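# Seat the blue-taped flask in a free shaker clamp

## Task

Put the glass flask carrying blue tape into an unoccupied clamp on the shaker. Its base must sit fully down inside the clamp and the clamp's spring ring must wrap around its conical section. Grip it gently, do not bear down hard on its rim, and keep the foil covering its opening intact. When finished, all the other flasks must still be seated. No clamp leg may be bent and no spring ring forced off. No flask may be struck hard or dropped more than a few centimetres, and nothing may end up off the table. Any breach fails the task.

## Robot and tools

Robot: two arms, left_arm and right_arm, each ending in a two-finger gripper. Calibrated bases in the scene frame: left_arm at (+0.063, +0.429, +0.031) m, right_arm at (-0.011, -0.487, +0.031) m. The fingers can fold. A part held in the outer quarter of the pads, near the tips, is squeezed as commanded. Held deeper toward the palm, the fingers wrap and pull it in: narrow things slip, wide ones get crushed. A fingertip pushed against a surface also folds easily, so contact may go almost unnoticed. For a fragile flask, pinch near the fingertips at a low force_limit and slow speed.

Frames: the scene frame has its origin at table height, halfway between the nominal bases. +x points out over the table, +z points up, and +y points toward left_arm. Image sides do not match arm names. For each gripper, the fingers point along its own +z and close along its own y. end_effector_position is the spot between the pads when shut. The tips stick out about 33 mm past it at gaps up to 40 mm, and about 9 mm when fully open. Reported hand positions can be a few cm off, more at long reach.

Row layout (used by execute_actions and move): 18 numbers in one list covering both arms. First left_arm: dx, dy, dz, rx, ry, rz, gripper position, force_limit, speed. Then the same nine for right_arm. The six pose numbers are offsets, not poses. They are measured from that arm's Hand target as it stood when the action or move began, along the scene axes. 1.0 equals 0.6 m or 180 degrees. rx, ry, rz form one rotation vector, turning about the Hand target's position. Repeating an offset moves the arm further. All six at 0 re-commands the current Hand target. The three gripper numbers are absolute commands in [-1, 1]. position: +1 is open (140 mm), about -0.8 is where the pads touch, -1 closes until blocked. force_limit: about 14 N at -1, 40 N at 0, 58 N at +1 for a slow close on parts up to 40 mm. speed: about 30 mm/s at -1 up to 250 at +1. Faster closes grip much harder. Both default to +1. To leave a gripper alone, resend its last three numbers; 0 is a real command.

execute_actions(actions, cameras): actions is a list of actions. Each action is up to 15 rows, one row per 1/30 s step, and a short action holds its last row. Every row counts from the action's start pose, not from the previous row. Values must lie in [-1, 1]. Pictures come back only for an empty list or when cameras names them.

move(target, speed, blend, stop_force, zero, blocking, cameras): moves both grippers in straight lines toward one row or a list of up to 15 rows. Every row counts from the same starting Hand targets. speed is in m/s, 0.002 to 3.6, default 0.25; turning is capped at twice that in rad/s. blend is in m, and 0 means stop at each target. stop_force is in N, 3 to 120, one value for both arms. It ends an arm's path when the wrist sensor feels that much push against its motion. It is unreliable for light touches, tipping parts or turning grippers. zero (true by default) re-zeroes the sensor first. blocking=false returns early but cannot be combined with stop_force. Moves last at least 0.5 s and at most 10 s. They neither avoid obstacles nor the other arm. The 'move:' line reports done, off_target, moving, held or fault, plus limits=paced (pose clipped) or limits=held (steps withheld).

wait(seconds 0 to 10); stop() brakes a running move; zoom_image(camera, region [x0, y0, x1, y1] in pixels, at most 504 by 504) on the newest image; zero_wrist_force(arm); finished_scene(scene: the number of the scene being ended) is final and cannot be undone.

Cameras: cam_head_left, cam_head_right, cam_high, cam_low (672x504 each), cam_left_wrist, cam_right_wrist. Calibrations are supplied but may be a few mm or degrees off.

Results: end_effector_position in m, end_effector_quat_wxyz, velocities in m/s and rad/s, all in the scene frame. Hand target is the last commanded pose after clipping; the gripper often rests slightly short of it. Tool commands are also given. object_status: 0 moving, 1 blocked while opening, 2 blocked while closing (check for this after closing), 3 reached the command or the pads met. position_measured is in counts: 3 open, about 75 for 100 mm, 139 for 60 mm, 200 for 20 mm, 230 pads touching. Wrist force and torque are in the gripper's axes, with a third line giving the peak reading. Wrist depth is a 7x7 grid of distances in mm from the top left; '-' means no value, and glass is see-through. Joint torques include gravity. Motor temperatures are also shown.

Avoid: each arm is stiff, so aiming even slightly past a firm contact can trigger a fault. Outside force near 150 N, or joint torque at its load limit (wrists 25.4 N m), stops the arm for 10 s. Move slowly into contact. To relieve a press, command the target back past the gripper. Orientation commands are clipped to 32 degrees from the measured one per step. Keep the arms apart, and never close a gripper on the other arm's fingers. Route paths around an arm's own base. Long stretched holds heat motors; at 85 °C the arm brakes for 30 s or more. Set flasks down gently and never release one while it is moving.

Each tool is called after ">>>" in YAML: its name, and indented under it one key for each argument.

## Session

>>> execute_actions:
  actions: []

>>> zoom_image:
  camera: "cam_head_left"
  region: [220, 180, 520, 380]

>>> zoom_image:
  camera: "cam_high"
  region: [150, 60, 450, 260]

Scene clock: 0.00 s.
left_arm: end_effector_position=(+0.4830, +0.4519, +0.2276) position_measured=3 object_status=3 end_effector_quat_wxyz=(-0.405, +0.402, +0.803, -0.172) | right_arm: end_effector_position=(+0.4879, -0.1457, +0.3433) position_measured=3 object_status=3 end_effector_quat_wxyz=(-0.018, +0.805, -0.129, +0.579)
Joint positions: left_arm=[-0.166 -1.069 1.246 -0.84 -1.671 0.788] | right_arm=[0.76 -1.417 2.124 -3.344 -2.389 3.715]
Joint velocities: within noise
Joint torques (N m): no reading
Motor temperatures (°C): left_arm=[33 28 31 37 39 37] | right_arm=[31 27 33 40 39 37]
Wrist force (N): no reading
Wrist torque (N m): no reading
Wrist force, peak (N): no reading
Wrist depth (mm): cam_left_wrist=[2032 378 443 2091 453 406 1146 / 2176 1417 479 576 427 361 313 / 2798 2951 1825 484 400 341 298 / - 135 2112 457 366 150 124 / - 2292 525 410 362 315 107 / 2564 2505 476 406 346 300 275 / - 360 415 396 327 288 -] | cam_right_wrist=[2079 2079 2079 2079 1445 1436 - / 2116 2194 2394 2236 2604 2548 2418 / 2443 2394 2443 2443 1991 2061 2174 / 109 141 2135 2061 2097 - 117 / 110 1975 209 535 544 509 111 / 187 202 363 295 462 446 287 / 202 283 285 280 291 404 -]
Hand target: left_arm +0.4830, +0.4519, +0.2276; -0.405, +0.402, +0.803, -0.172 | right_arm +0.4879, -0.1457, +0.3433; -0.018, +0.805, -0.129, +0.579
Tool commands: left_gripper/position=+1.0 left_gripper/force_limit=+1.0 left_gripper/speed=+1.0 right_gripper/position=+1.0 right_gripper/force_limit=+1.0 right_gripper/speed=+1.0
camera_calibration:
cam_left_wrist: T_world_to_cam=[[0.518039, 0.603039, -0.606614, -0.376465], [0.603553, -0.760239, -0.240334, 0.104571], [-0.606102, -0.241621, -0.757799, 0.72088], [0, 0, 0, 1]] pos_world=[0.568836, 0.480702, 0.343044]
cam_right_wrist: T_world_to_cam=[[-0.186596, -0.96892, -0.162409, 0.014828], [-0.619568, 0.244351, -0.745941, 0.593747], [0.762441, -0.038566, -0.645907, -0.0122587], [0, 0, 0, 1]] pos_world=[0.37998, -0.131188, 0.43739]

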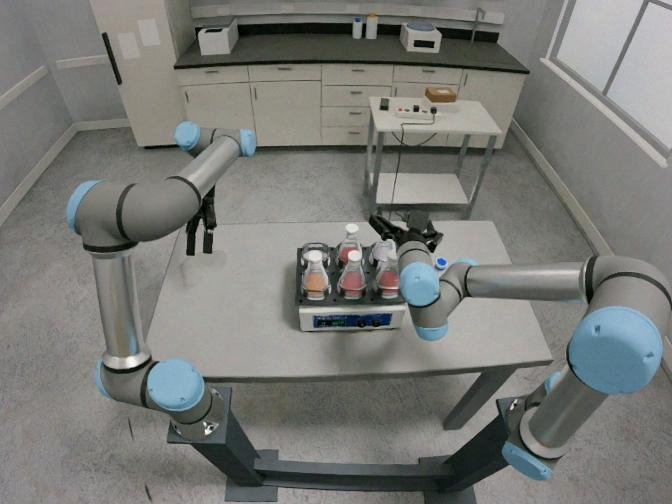

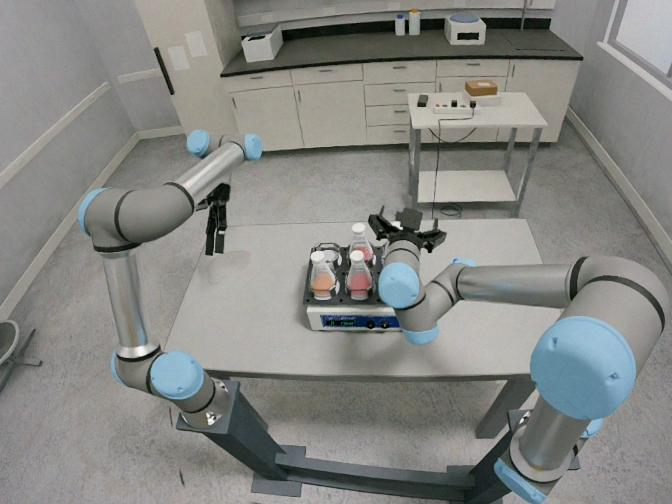

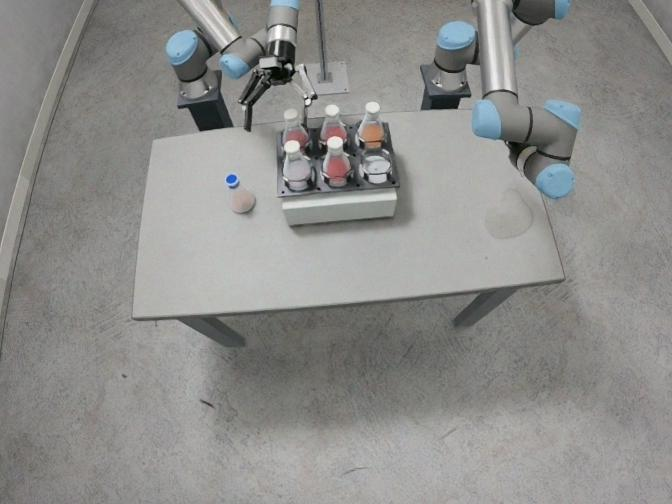

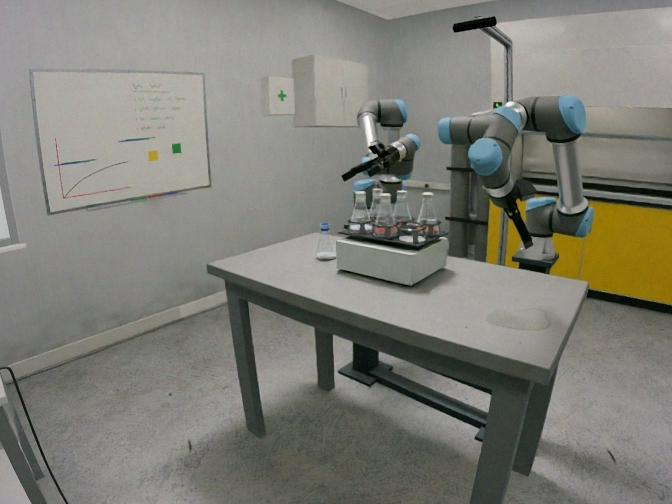

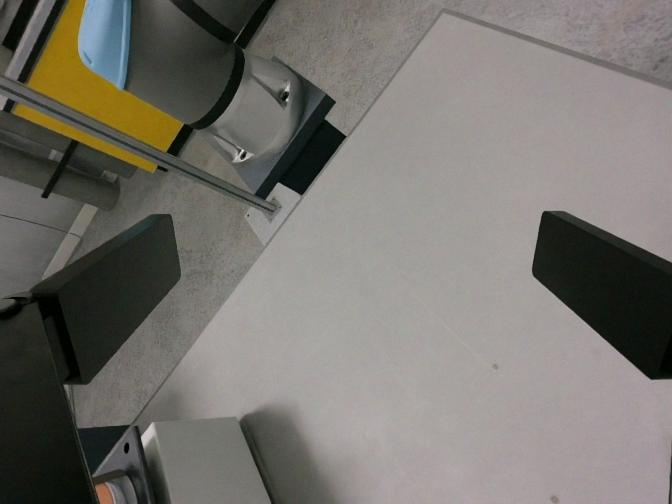

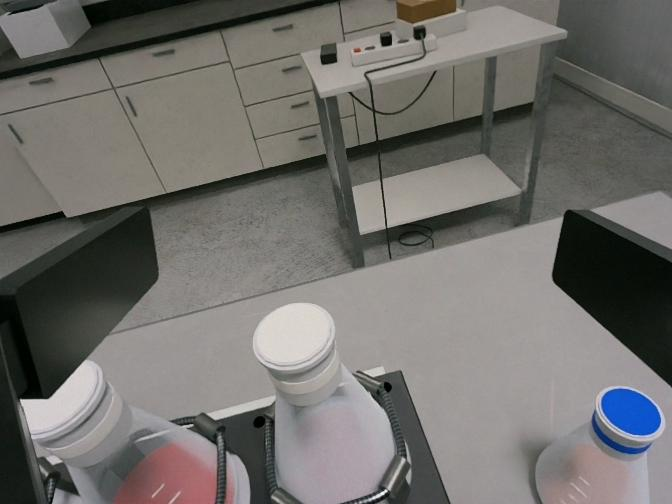

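Scaled by 1.680 from the camera's 672x504 image, which has a finer 960x720 frame.

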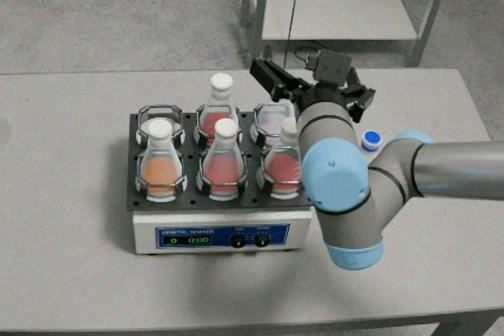

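Scaled by 1.680 from the camera's 672x504 image, which has a finer 960x720 frame.

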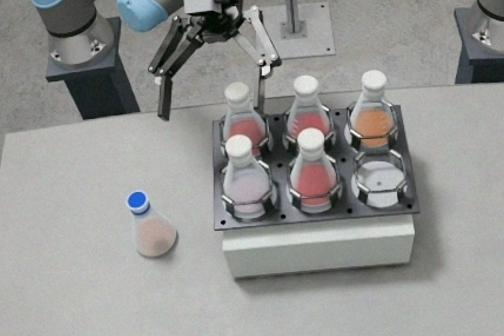

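>>> move:
  target:
    - [0,0,0,0,0,0,1,1,1,0,-0.1,0.2,0,0,0,1,1,1]
    - [0,0,0,0,0,0,1,1,1,0,-0.5,0.15,-0.152,0.0835,0.562,0.2,1,1]
  blend: 0.03
  speed: 0.35
  cameras: ["all"]

>>> zoom_image:
  camera: "cam_head_left"
  region: [270, 200, 490, 350]

>>> zoom_image:
  camera: "cam_head_right"
  region: [280, 200, 500, 350]

Scene clock: 19.57 s.
left_arm: end_effector_position=(+0.4830, +0.4519, +0.2276) position_measured=3 object_status=3 end_effector_quat_wxyz=(-0.405, +0.402, +0.803, -0.172) | right_arm: end_effector_position=(+0.4879, -0.4457, +0.4333) position_measured=104 object_status=0 end_effector_quat_wxyz=(-0.271, +0.653, +0.653, +0.270)
Joint positions: left_arm=[-0.166 -1.069 1.246 -0.84 -1.671 0.788] | right_arm=[-0.593 -1.468 1.246 -0.836 -0.947 0.804]
Joint torques (N m): left_arm=[-0.31 -45.55 -22.26 0.09 -0.03 0.11] | right_arm=[-13.19 -21.9 -33.49 0.06 -0.16 -1.38]
Wrist force (N): left_arm=[-0.1 0.2 0.0] | right_arm=[-0.1 0.7 1.4]
Wrist torque (N m): left_arm=[0.05 0.02 0.00] | right_arm=[0.06 0.11 -0.08]
Wrist force, peak (N): left_arm=[-0.2 0.6 0.0] | right_arm=[-3.9 -1.2 1.1]
Wrist depth (mm): cam_left_wrist=[2052 375 443 2091 450 404 1184 / 2244 1330 472 560 429 359 311 / 3168 2911 1923 483 400 341 297 / - 135 2133 458 389 149 124 / - 2244 531 429 370 317 106 / 2762 2420 486 406 347 300 275 / - 364 405 377 329 287 -] | cam_right_wrist=[1959 1927 558 559 727 1881 1991 / 1837 1755 544 536 705 741 1809 / 1657 1942 581 587 656 662 1657 / 1539 104 132 471 605 128 1500 / - 75 566 544 - 110 88 / - - 537 535 - - 62 / - - 497 480 499 - -]
Hand target: left_arm +0.4830, +0.4519, +0.2276; -0.405, +0.402, +0.803, -0.172 | right_arm +0.4879, -0.4457, +0.4333; -0.271, +0.653, +0.653, +0.270
Off the commanded pose: left_arm 0.000 m, 0 deg | right_arm 0.000 m, 0 deg.
move: done
camera_calibration:
cam_left_wrist: T_world_to_cam=[[0.518039, 0.603039, -0.606614, -0.376465], [0.603553, -0.760239, -0.240334, 0.104571], [-0.606102, -0.241621, -0.757799, 0.72088], [0, 0, 0, 1]] pos_world=[0.568836, 0.480702, 0.343044]
cam_right_wrist: T_world_to_cam=[[0.999874, 0.00877781, 0.0132074, -0.480501], [0.0133519, -0.915339, -0.402463, -0.240271], [0.00855655, 0.402589, -0.915341, 0.7155], [0, 0, 0, 1]] pos_world=[0.477526, -0.503764, 0.564573]

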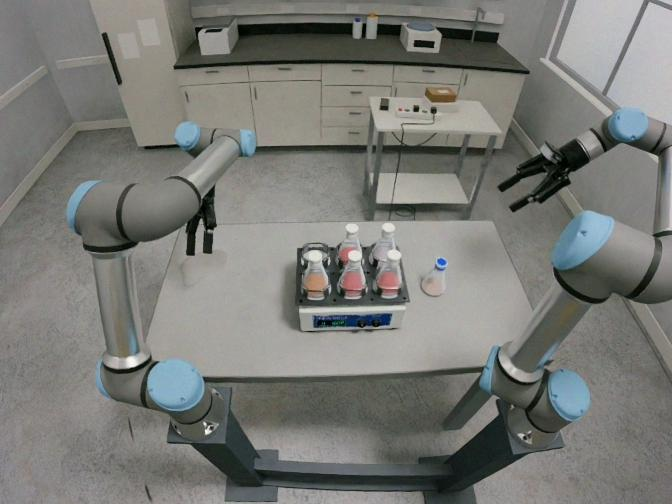

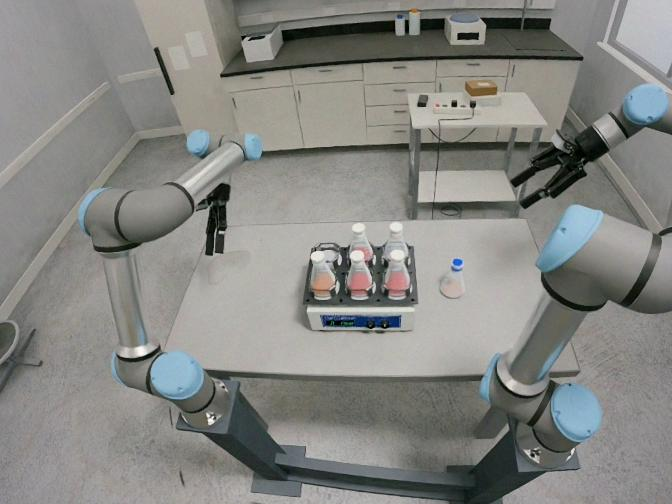

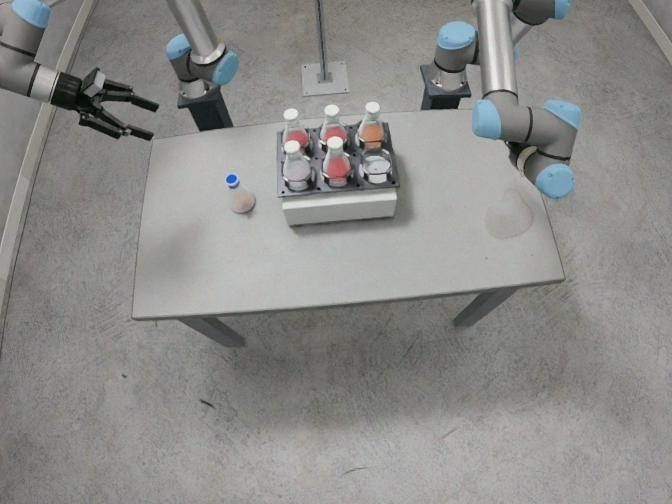

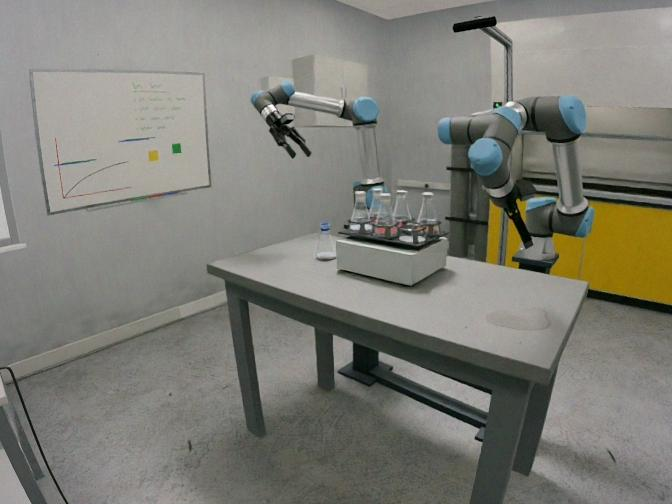

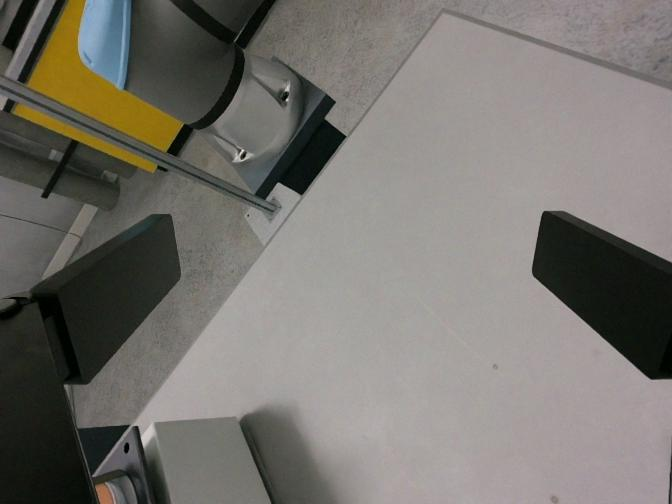

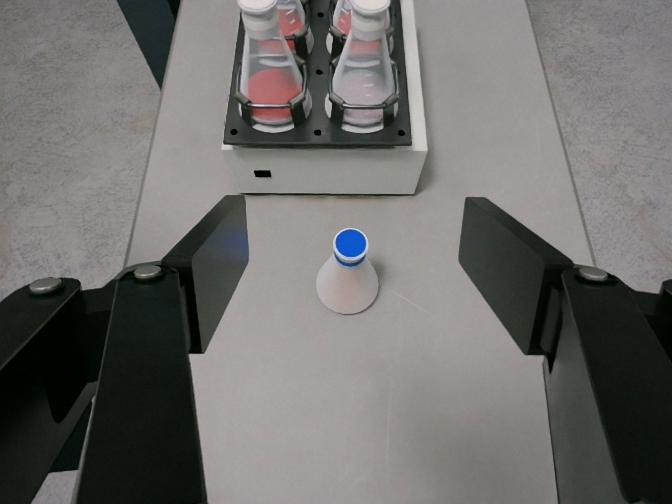

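Scaled by 2.291 from the camera's 672x504 image, which has a finer 960x720 frame.

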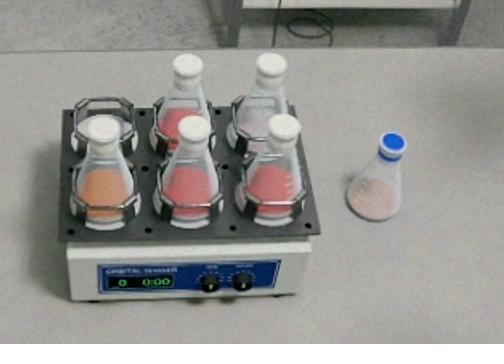

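Scaled by 2.291 from the camera's 672x504 image, which has a finer 960x720 frame.

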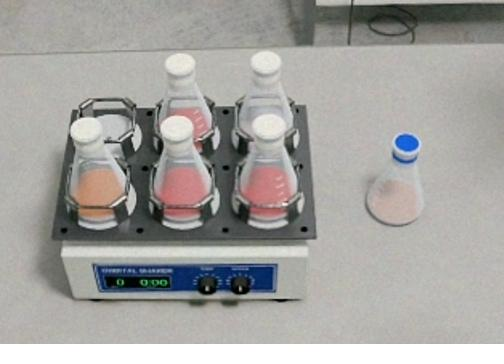

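>>> move:
  target: [0,0,0,0,0,0,1,1,1,0.0197,0.098,-0.394,0,0,0,0.1,-0.3,-1]
  cameras: ["cam_right_wrist"]

>>> zoom_image:
  camera: "cam_right_wrist"
  region: [240, 150, 460, 350]

Scene clock: 26.17 s.
left_arm: end_effector_position=(+0.4830, +0.4519, +0.2276) position_measured=3 object_status=3 end_effector_quat_wxyz=(-0.405, +0.402, +0.803, -0.172) | right_arm: end_effector_position=(+0.4997, -0.3868, +0.1970) position_measured=117 object_status=3 end_effector_quat_wxyz=(-0.271, +0.653, +0.653, +0.270)
Joint positions: left_arm=[-0.166 -1.069 1.246 -0.84 -1.671 0.788] | right_arm=[-0.482 -1.435 1.842 -1.539 -0.896 0.928]
Joint torques (N m): left_arm=[0.35 -45.93 -23.81 0.08 0.06 0.11] | right_arm=[-12.97 -38.46 -19.29 -3.24 0.02 -1.7]
Wrist force (N): left_arm=[-0.2 0.2 0.1] | right_arm=[0.3 0.8 1.2]
Wrist torque (N m): left_arm=[0.04 0.05 0.00] | right_arm=[0.11 -0.01 -0.04]
Wrist force, peak (N): left_arm=[-0.1 0.6 0.3] | right_arm=[-1.5 0.9 3.6]
Wrist depth (mm): cam_left_wrist=[2133 377 441 1976 1528 410 1171 / 2221 1346 473 573 424 361 311 / 3034 2951 2198 484 397 345 298 / - 135 2133 457 371 150 124 / - 2292 535 420 364 313 106 / 2727 2367 487 406 346 299 274 / - 360 416 383 329 288 -] | cam_right_wrist=[469 336 328 326 324 458 458 / 414 400 379 381 406 416 422 / 383 383 - 224 382 383 384 / 359 354 134 - 346 117 356 / - 80 321 326 332 110 89 / - - 309 309 313 - 62 / - - 290 291 288 - -]
Hand target: left_arm +0.4830, +0.4519, +0.2276; -0.405, +0.402, +0.803, -0.172 | right_arm +0.4997, -0.3869, +0.1969; -0.271, +0.653, +0.653, +0.270
Off the commanded pose: left_arm 0.000 m, 0 deg | right_arm 0.000 m, 0 deg.
move: done
camera_calibration:
cam_right_wrist: T_world_to_cam=[[0.999875, 0.00894925, 0.0130664, -0.489572], [0.0134523, -0.915321, -0.402501, -0.281686], [0.00835782, 0.402627, -0.915326, 0.47541], [0, 0, 0, 1]] pos_world=[0.489327, -0.444864, 0.328173]
Images, in order (width x height): cam_right_wrist 672x504.

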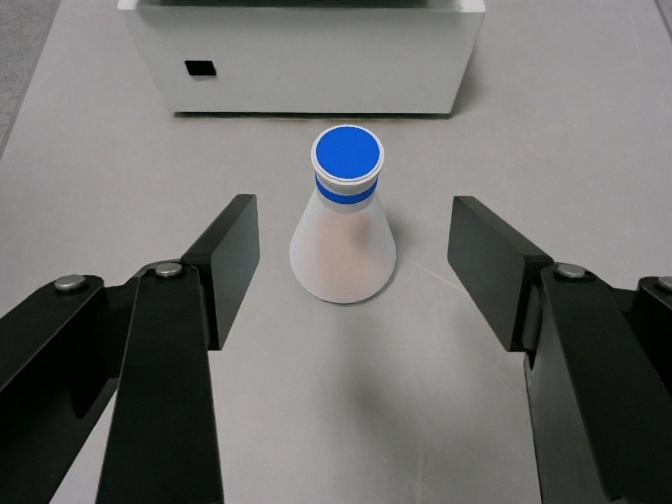

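Scaled by 2.291 from the camera's 672x504 image, which has a finer 960x720 frame.

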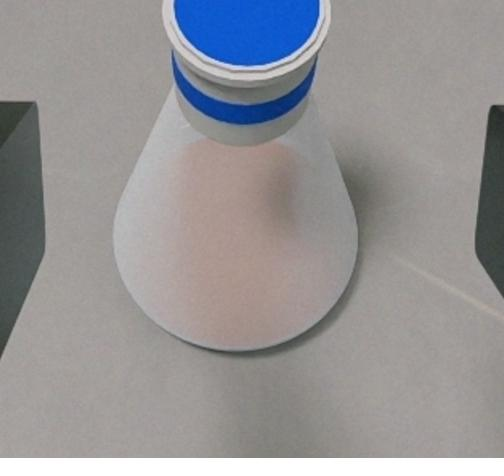

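>>> move:
  target: [0,0,0,0,0,0,1,1,1,-0.0045,0.108,-0.0998,0,0,0,0.1,-0.3,-1]
  speed: 0.1
  cameras: ["cam_right_wrist","cam_low","cam_high"]

>>> zoom_image:
  camera: "cam_low"
  region: [270, 170, 400, 270]

>>> zoom_image:
  camera: "cam_high"
  region: [180, 130, 310, 230]

Scene clock: 39.20 s.
left_arm: end_effector_position=(+0.4830, +0.4519, +0.2276) position_measured=3 object_status=3 end_effector_quat_wxyz=(-0.405, +0.402, +0.803, -0.172) | right_arm: end_effector_position=(+0.4969, -0.3220, +0.1370) position_measured=117 object_status=3 end_effector_quat_wxyz=(-0.271, +0.653, +0.653, +0.270)
Joint positions: left_arm=[-0.166 -1.069 1.246 -0.84 -1.671 0.788] | right_arm=[-0.367 -1.391 1.989 -1.818 -0.851 1.067]
Joint torques (N m): left_arm=[0.32 -44.57 -23.33 0.17 -0.12 0.25] | right_arm=[-13.49 -41.91 -29.41 -2.46 0.17 -1.17]
Wrist force (N): left_arm=[-0.2 0.4 0.0] | right_arm=[0.5 0.7 1.0]
Wrist torque (N m): left_arm=[0.10 0.05 0.00] | right_arm=[0.12 -0.03 0.04]
Wrist force, peak (N): left_arm=[0.0 0.8 0.0] | right_arm=[0.4 0.7 2.7]
Wrist depth (mm): cam_left_wrist=[1995 378 440 2052 453 406 1184 / 2176 1363 474 579 423 358 313 / 3215 2951 1976 484 403 341 298 / - 135 2154 458 407 149 124 / - 2292 523 444 360 317 106 / 2627 2393 486 407 346 300 275 / - 360 410 385 328 290 -] | cam_right_wrist=[360 252 251 250 251 360 366 / 340 305 304 303 304 336 351 / 319 310 317 146 314 318 310 / 287 289 134 141 155 117 289 / - 80 262 256 265 110 89 / - - 253 249 - - 62 / - - 236 238 237 - -]
Hand target: left_arm +0.4830, +0.4519, +0.2276; -0.405, +0.402, +0.803, -0.172 | right_arm +0.4970, -0.3221, +0.1370; -0.271, +0.653, +0.653, +0.270
Off the commanded pose: left_arm 0.000 m, 0 deg | right_arm 0.000 m, 0 deg.
move: done
camera_calibration:
cam_right_wrist: T_world_to_cam=[[0.999878, 0.00893848, 0.0128436, -0.486615], [0.0133536, -0.915284, -0.402589, -0.246402], [0.00815696, 0.402711, -0.915291, 0.394543], [0, 0, 0, 1]] pos_world=[0.486627, -0.380065, 0.268173]
Images, in order (width x height): cam_high 672x504, cam_low 672x504, cam_right_wrist 672x504.

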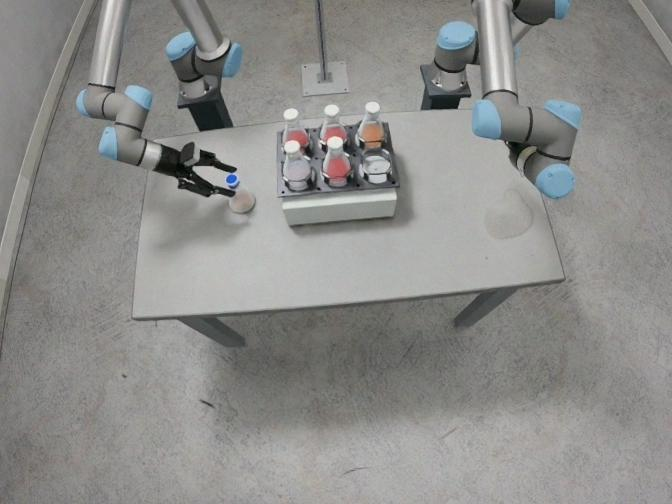

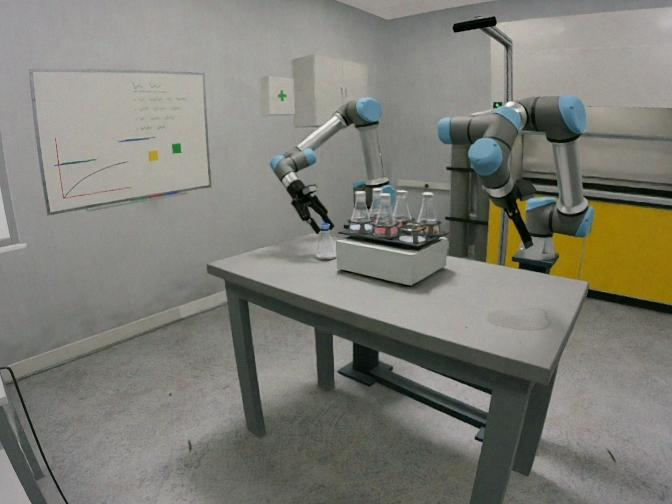

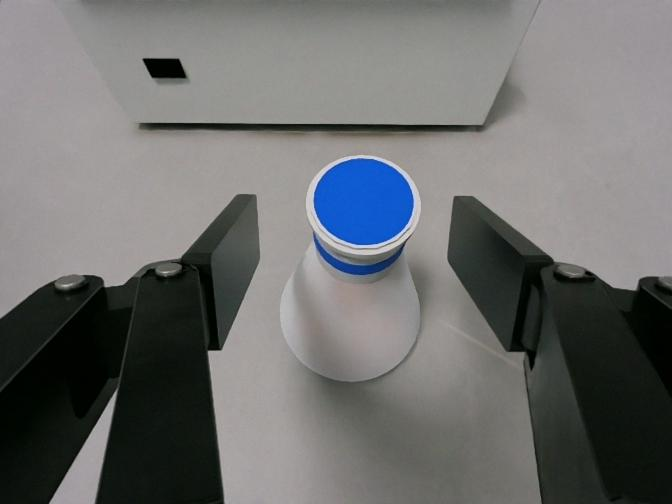

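Scaled by 3.877 from the camera's 672x504 image, which has a finer 960x720 frame.

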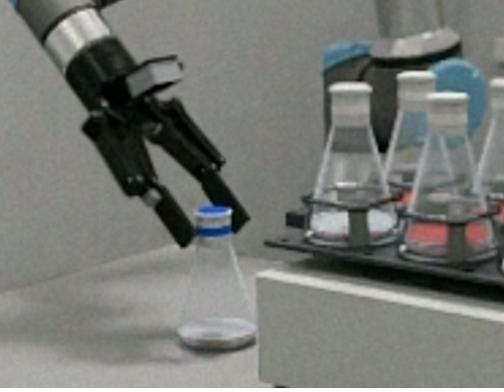

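Scaled by 3.877 from the camera's 672x504 image, which has a finer 960x720 frame.

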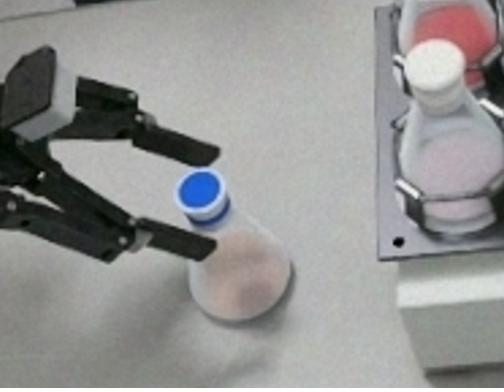

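>>> move:
  target: [0,0,0,0,0,0,1,1,1,0.003,0,-0.005,0,0,0,0.1,-0.3,-1]
  speed: 0.05

>>> move:
  target: [0,0,0,0,0,0,1,1,1,0,0,0,0,0,0,-1,-0.3,-1]

>>> wait:
  seconds: 0.5
  cameras: ["cam_low","cam_right_wrist","cam_high","cam_head_left"]

Scene clock: 54.90 s.
left_arm: end_effector_position=(+0.4830, +0.4519, +0.2276) position_measured=3 object_status=3 end_effector_quat_wxyz=(-0.405, +0.402, +0.803, -0.172) | right_arm: end_effector_position=(+0.4988, -0.3221, +0.1340) position_measured=117 object_status=3 end_effector_quat_wxyz=(-0.271, +0.653, +0.653, +0.270)
Joint positions: left_arm=[-0.166 -1.069 1.246 -0.84 -1.671 0.788] | right_arm=[-0.366 -1.383 1.988 -1.827 -0.851 1.069]
Joint torques (N m): left_arm=[-0.17 -44.69 -23.41 0.22 -0.12 0.29] | right_arm=[13.24 -32.12 -29.96 -1.68 2.69 1.68]
Wrist force (N): left_arm=[-0.2 0.2 0.0] | right_arm=[0.4 0.8 1.0]
Wrist torque (N m): left_arm=[0.05 0.04 0.00] | right_arm=[0.12 -0.02 -0.06]
Wrist force, peak (N): left_arm=[-0.2 0.6 0.0] | right_arm=[0.8 0.8 1.2]
Wrist depth (mm): cam_left_wrist=[2112 376 441 1976 465 1322 1140 / 2198 1338 476 562 422 359 307 / 2951 2798 2221 486 400 342 299 / - 134 2221 456 382 150 124 / - 2341 508 432 363 314 106 / - 2595 486 403 342 298 275 / - 362 412 379 330 287 -] | cam_right_wrist=[354 252 250 249 252 357 368 / 332 306 304 305 302 333 336 / 307 309 309 143 311 311 309 / 284 286 134 143 155 117 288 / - 80 261 253 263 110 89 / - - 249 245 249 - 62 / - - 233 234 234 - -]
Hand target: left_arm +0.4830, +0.4519, +0.2276; -0.405, +0.402, +0.803, -0.172 | right_arm +0.4988, -0.3221, +0.1340; -0.271, +0.653, +0.653, +0.270
Off the commanded pose: left_arm 0.000 m, 0 deg | right_arm 0.000 m, 0 deg.
move: done

Scene clock: 56.47 s.
left_arm: end_effector_position=(+0.4830, +0.4519, +0.2276) position_measured=3 object_status=3 end_effector_quat_wxyz=(-0.405, +0.402, +0.803, -0.172) | right_arm: end_effector_position=(+0.4988, -0.3221, +0.1340) position_measured=176 object_status=0 end_effector_quat_wxyz=(-0.271, +0.653, +0.653, +0.270)
Joint positions: left_arm=[-0.166 -1.069 1.246 -0.84 -1.671 0.788] | right_arm=[-0.366 -1.383 1.988 -1.827 -0.851 1.069]
Joint torques (N m): left_arm=[-0.66 -43.82 -23.01 0.05 0.01 0.43] | right_arm=[13.06 -39.7 -23.02 -1.06 1.77 -1.12]
Wrist force (N): left_arm=[-0.2 0.4 -0.2] | right_arm=[2.0 0.3 -1.1]
Wrist torque (N m): left_arm=[0.10 0.06 0.00] | right_arm=[0.12 -0.01 -0.07]
Wrist force, peak (N): left_arm=[-0.3 0.4 0.3] | right_arm=[2.5 0.1 -1.2]
Wrist depth (mm): cam_left_wrist=[1995 374 444 2071 454 409 1177 / 2198 1298 478 550 424 361 310 / 3077 2762 2244 481 400 338 299 / - 135 2133 453 381 150 124 / - 2267 561 438 360 322 106 / 2505 2393 466 405 346 298 273 / - 358 416 383 330 288 -] | cam_right_wrist=[354 252 251 252 250 360 370 / 335 305 302 289 303 334 338 / - 309 309 140 311 310 310 / 286 288 106 136 134 287 288 / - 81 76 251 - 86 79 / - 74 - 247 - - 67 / - - - 236 - - -]
Hand target: left_arm +0.4830, +0.4519, +0.2276; -0.405, +0.402, +0.803, -0.172 | right_arm +0.4988, -0.3221, +0.1340; -0.271, +0.653, +0.653, +0.270
Off the commanded pose: left_arm 0.000 m, 0 deg | right_arm 0.000 m, 0 deg.
move: done

Scene clock: 56.97 s.
left_arm: end_effector_position=(+0.4830, +0.4519, +0.2276) position_measured=3 object_status=3 end_effector_quat_wxyz=(-0.405, +0.402, +0.803, -0.172) | right_arm: end_effector_position=(+0.4988, -0.3221, +0.1340) position_measured=176 object_status=2 end_effector_quat_wxyz=(-0.271, +0.653, +0.653, +0.270)
Joint positions: left_arm=[-0.166 -1.069 1.246 -0.84 -1.671 0.788] | right_arm=[-0.366 -1.383 1.988 -1.827 -0.851 1.069]
Joint torques (N m): left_arm=[-0.48 -44.46 -23.98 0.25 -0.15 0.44] | right_arm=[12.53 -37.9 -21.3 -1.6 1.51 -1.07]
Wrist force (N): left_arm=[-0.1 0.3 0.0] | right_arm=[2.1 -0.1 -1.2]
Wrist torque (N m): left_arm=[0.06 0.02 0.00] | right_arm=[0.05 -0.01 -0.08]
Wrist force, peak (N): left_arm=[0.0 0.5 -0.1] | right_arm=[2.2 0.3 -1.1]
Wrist depth (mm): cam_left_wrist=[2052 377 441 2032 465 1338 1171 / 2198 448 474 561 433 355 313 / 2505 2992 571 482 399 341 298 / - 135 2112 456 387 150 124 / - 2267 571 429 363 316 107 / 2627 2393 479 403 346 301 275 / - 360 411 385 328 287 -] | cam_right_wrist=[249 251 252 250 251 356 369 / 333 305 304 304 306 332 339 / 312 307 309 141 305 311 310 / 282 286 106 136 116 288 288 / - 80 76 253 - 86 79 / - 74 - 248 - - 67 / - - - 232 - - -]
Hand target: left_arm +0.4830, +0.4519, +0.2276; -0.405, +0.402, +0.803, -0.172 | right_arm +0.4988, -0.3221, +0.1340; -0.271, +0.653, +0.653, +0.270
Tool commands: left_gripper/position=+1.0 left_gripper/force_limit=+1.0 left_gripper/speed=+1.0 right_gripper/position=-1.0 right_gripper/force_limit=-0.3 right_gripper/speed=-1.0
Off the commanded pose: left_arm 0.000 m, 0 deg | right_arm 0.000 m, 0 deg.
wait: 0.50 s; at rest by 0.17 s
camera_calibration:
cam_right_wrist: T_world_to_cam=[[0.999874, 0.00877727, 0.0132086, -0.488532], [0.0133522, -0.915323, -0.4025, -0.247722], [0.00855725, 0.402626, -0.915325, 0.391695], [0, 0, 0, 1]] pos_world=[0.488426, -0.380164, 0.265273]
Images, in order (width x height): cam_head_left 672x504, cam_high 672x504, cam_low 672x504, cam_right_wrist 672x504.

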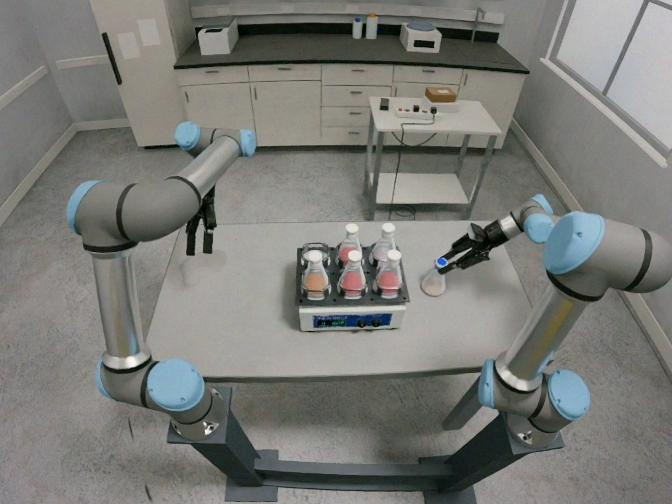

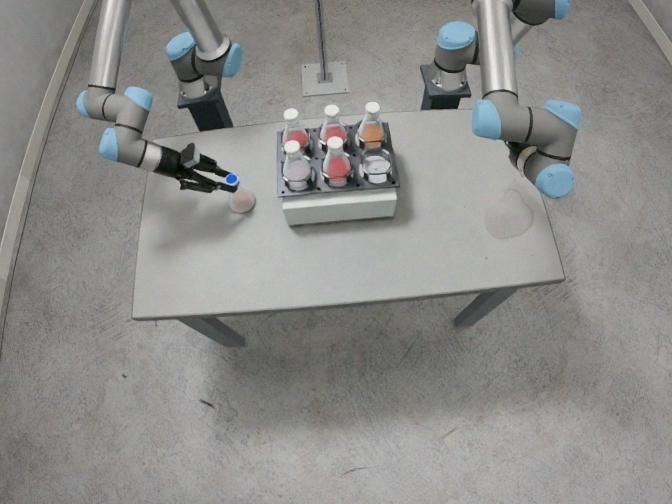

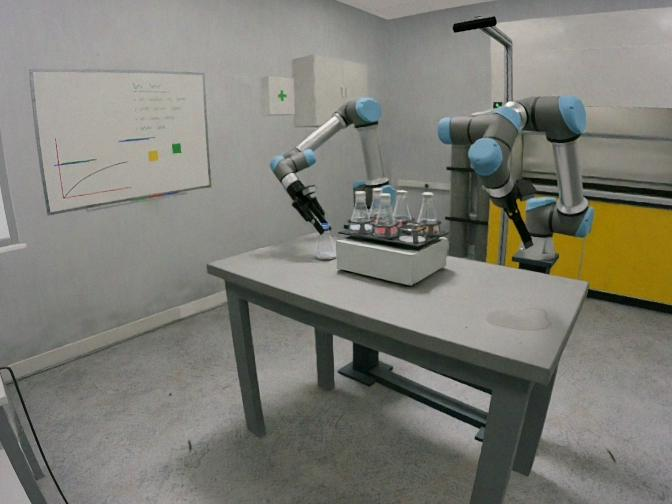

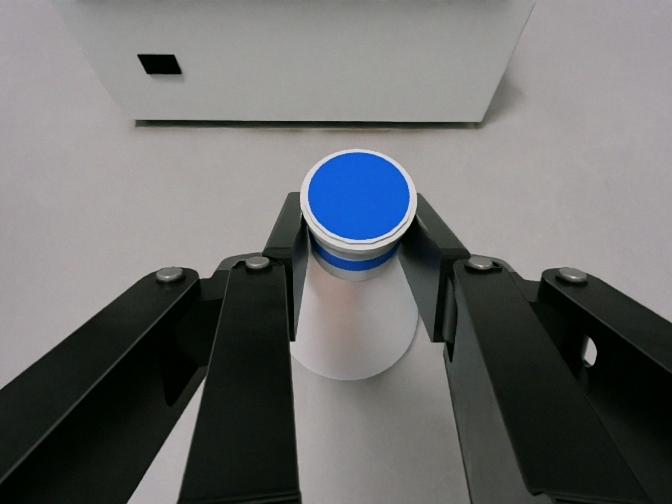

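>>> move:
  target:
    - [0,0,0,0,0,0,1,1,1,0,0,0.05,0,0,0,-1,-0.3,-1]
    - [0,0,0,0,0,0,1,1,1,0.05,0,0.58,0,0,0,-1,-0.3,-1]
  speed: [0.05,0.15]
  blend: [0.01,0]
  cameras: ["cam_right_wrist","cam_head_left"]

Scene clock: 65.97 s.
left_arm: end_effector_position=(+0.4830, +0.4519, +0.2276) position_measured=3 object_status=3 end_effector_quat_wxyz=(-0.405, +0.402, +0.803, -0.172) | right_arm: end_effector_position=(+0.5288, -0.3221, +0.4819) position_measured=176 object_status=2 end_effector_quat_wxyz=(-0.271, +0.653, +0.653, +0.270)
Joint positions: left_arm=[-0.166 -1.069 1.246 -0.84 -1.671 0.788] | right_arm=[-0.345 -1.432 1.121 -0.929 -0.844 1.094]
Joint torques (N m): left_arm=[0.84 -45.38 -23.57 0.34 0.07 0.38] | right_arm=[7.85 -43.31 -31.07 -1.83 0.81 -1.33]
Wrist force (N): left_arm=[-0.1 0.3 0.1] | right_arm=[-0.7 0.8 2.0]
Wrist torque (N m): left_arm=[0.06 0.02 0.00] | right_arm=[0.08 -0.04 -0.02]
Wrist force, peak (N): left_arm=[-0.2 0.6 -0.2] | right_arm=[-1.7 0.6 2.9]
Wrist depth (mm): cam_left_wrist=[2052 377 441 2091 1550 1282 1171 / 2292 478 473 562 425 360 311 / 3077 2951 1751 482 396 353 298 / - 135 2176 452 379 149 124 / - 2267 518 429 363 316 107 / 2762 2393 488 407 344 299 274 / - 362 410 377 328 287 -] | cam_right_wrist=[2008 911 435 637 - 2174 2061 / 1927 1823 554 568 - 1809 1911 / 1782 2043 515 141 707 1705 1730 / 1559 - 99 136 127 1500 1623 / - 80 76 245 116 86 79 / - 74 - 575 - - 67 / - - - 559 - - -]
Hand target: left_arm +0.4830, +0.4519, +0.2276; -0.405, +0.402, +0.803, -0.172 | right_arm +0.5288, -0.3221, +0.4820; -0.271, +0.653, +0.653, +0.270
Off the commanded pose: left_arm 0.000 m, 0 deg | right_arm 0.000 m, 0 deg.
move: done
camera_calibration:
cam_right_wrist: T_world_to_cam=[[0.999876, 0.00885796, 0.0130256, -0.523082], [0.0133524, -0.915321, -0.402503, -0.108092], [0.00835725, 0.402627, -0.915326, 0.709984], [0, 0, 0, 1]] pos_world=[0.518527, -0.380164, 0.613173]
Images, in order (width x height): cam_head_left 672x504, cam_right_wrist 672x504.

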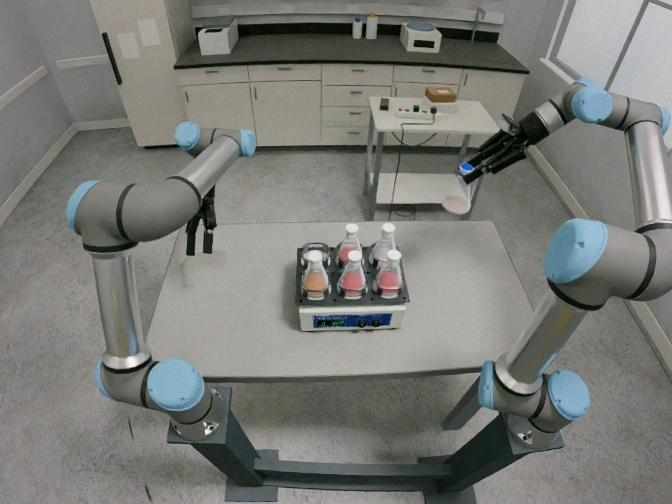

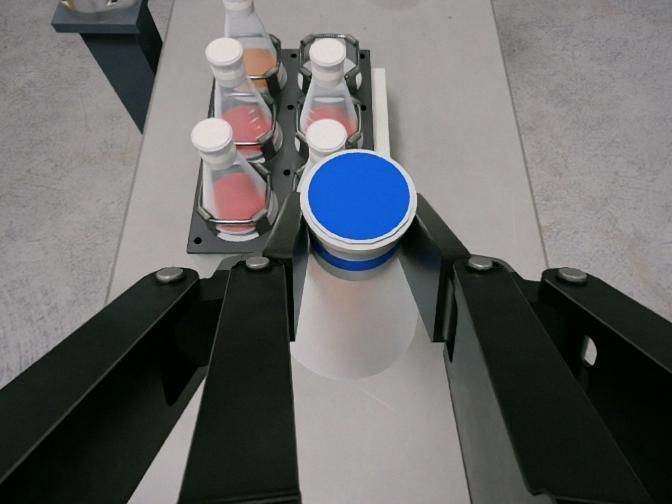

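>>> zoom_image:
  camera: "cam_right_wrist"
  region: [180, 0, 420, 180]

>>> move:
  target: [0,0,0,0,0,0,1,1,1,0.0,0.217,-0.01,0,0,0,-1,-0.3,-1]
  speed: 0.12
  cameras: ["cam_right_wrist","cam_head_left","cam_head_right","cam_high"]

>>> zoom_image:
  camera: "cam_right_wrist"
  region: [180, 40, 480, 260]

Scaled by 2.100 from the camera's 672x504 image, which has a finer 960x720 frame.

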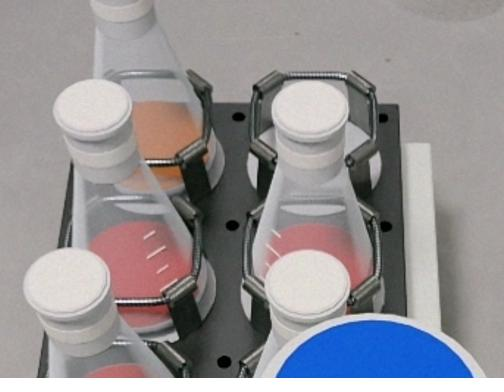

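Scene clock: 70.53 s.
left_arm: end_effector_position=(+0.4830, +0.4519, +0.2276) position_measured=3 object_status=3 end_effector_quat_wxyz=(-0.405, +0.402, +0.803, -0.172) | right_arm: end_effector_position=(+0.5288, -0.1918, +0.4759) position_measured=176 object_status=2 end_effector_quat_wxyz=(-0.271, +0.653, +0.653, +0.270)
Joint positions: left_arm=[-0.166 -1.069 1.246 -0.84 -1.671 0.788] | right_arm=[-0.104 -1.456 1.222 -1.227 -0.791 1.417]
Joint torques (N m): left_arm=[0.43 -45.38 -23.81 0.29 0.1 0.54] | right_arm=[-10.49 -32.75 -35.06 -2.51 0.69 0.04]
Wrist force (N): left_arm=[0.0 0.4 0.1] | right_arm=[-1.1 0.6 1.9]
Wrist torque (N m): left_arm=[0.09 0.01 0.01] | right_arm=[0.05 0.05 -0.01]
Wrist force, peak (N): left_arm=[0.1 0.6 0.3] | right_arm=[0.7 0.6 3.8]
Wrist depth (mm): cam_left_wrist=[2154 375 441 2091 1632 406 1177 / 2267 1363 471 578 421 361 311 / 3122 2872 2091 497 396 345 298 / - 135 2091 460 379 149 124 / - 2316 529 405 360 314 106 / 2595 2393 479 396 346 300 274 / - 361 417 394 327 289 -] | cam_right_wrist=[741 832 846 - - 1927 2079 / 1881 894 554 513 - 1942 1881 / 1743 1851 504 141 141 1866 1705 / 1612 352 101 137 134 666 1601 / - 81 76 255 116 86 79 / - 74 - 563 - - 67 / - - - 549 - - -]
Hand target: left_arm +0.4830, +0.4519, +0.2276; -0.405, +0.402, +0.803, -0.172 | right_arm +0.5288, -0.1919, +0.4760; -0.271, +0.653, +0.653, +0.270
Off the commanded pose: left_arm 0.000 m, 0 deg | right_arm 0.000 m, 0 deg.
move: done
camera_calibration:
cam_right_wrist: T_world_to_cam=[[0.999875, 0.00899003, 0.0129751, -0.523993], [0.0134529, -0.91532, -0.402503, 0.0086169], [0.00825782, 0.402627, -0.915327, 0.652123], [0, 0, 0, 1]] pos_world=[0.518427, -0.249965, 0.607173]
Images, in order (width x height): cam_head_left 672x504, cam_head_right 672x504, cam_high 672x504, cam_right_wrist 672x504.

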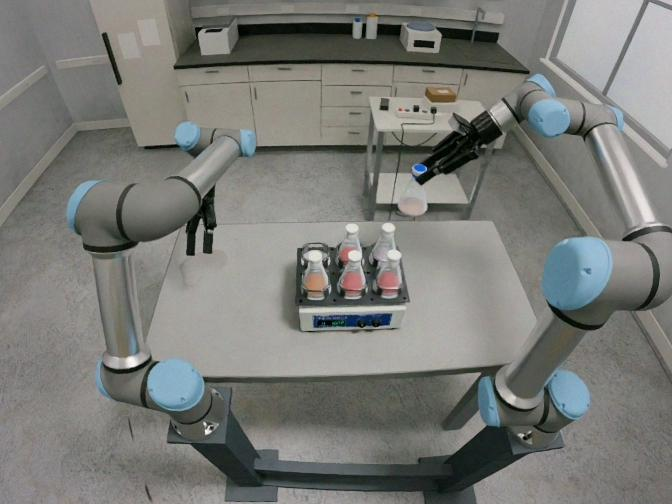

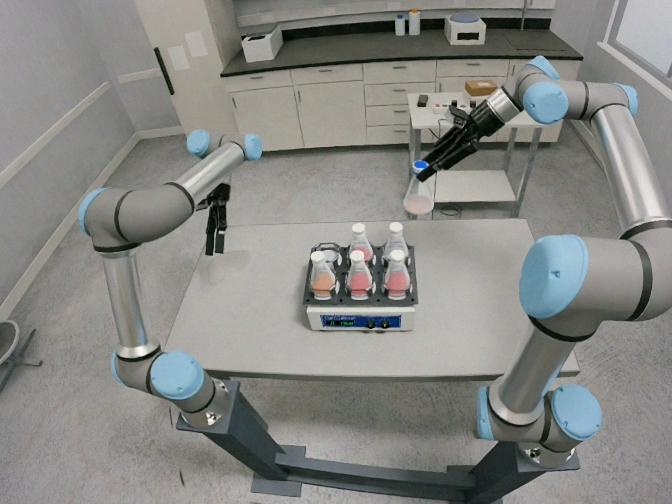

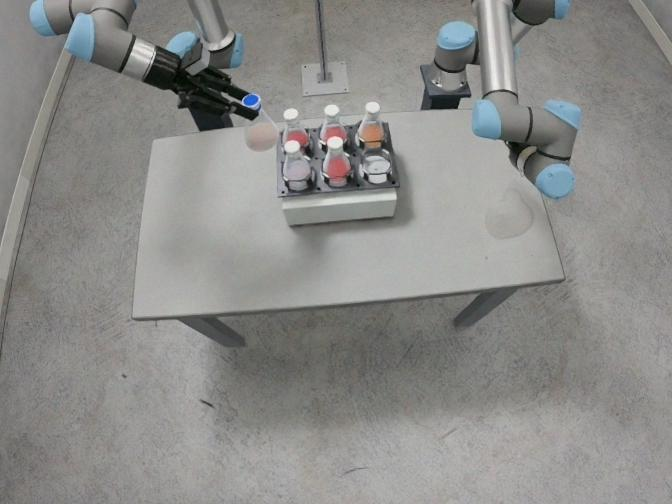

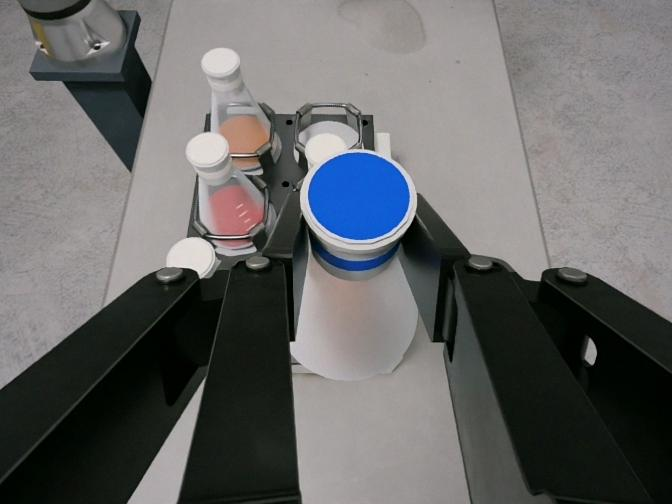

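Scaled by 1.680 from the camera's 672x504 image, which has a finer 960x720 frame.

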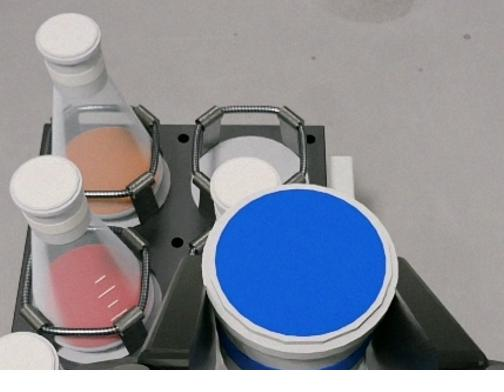

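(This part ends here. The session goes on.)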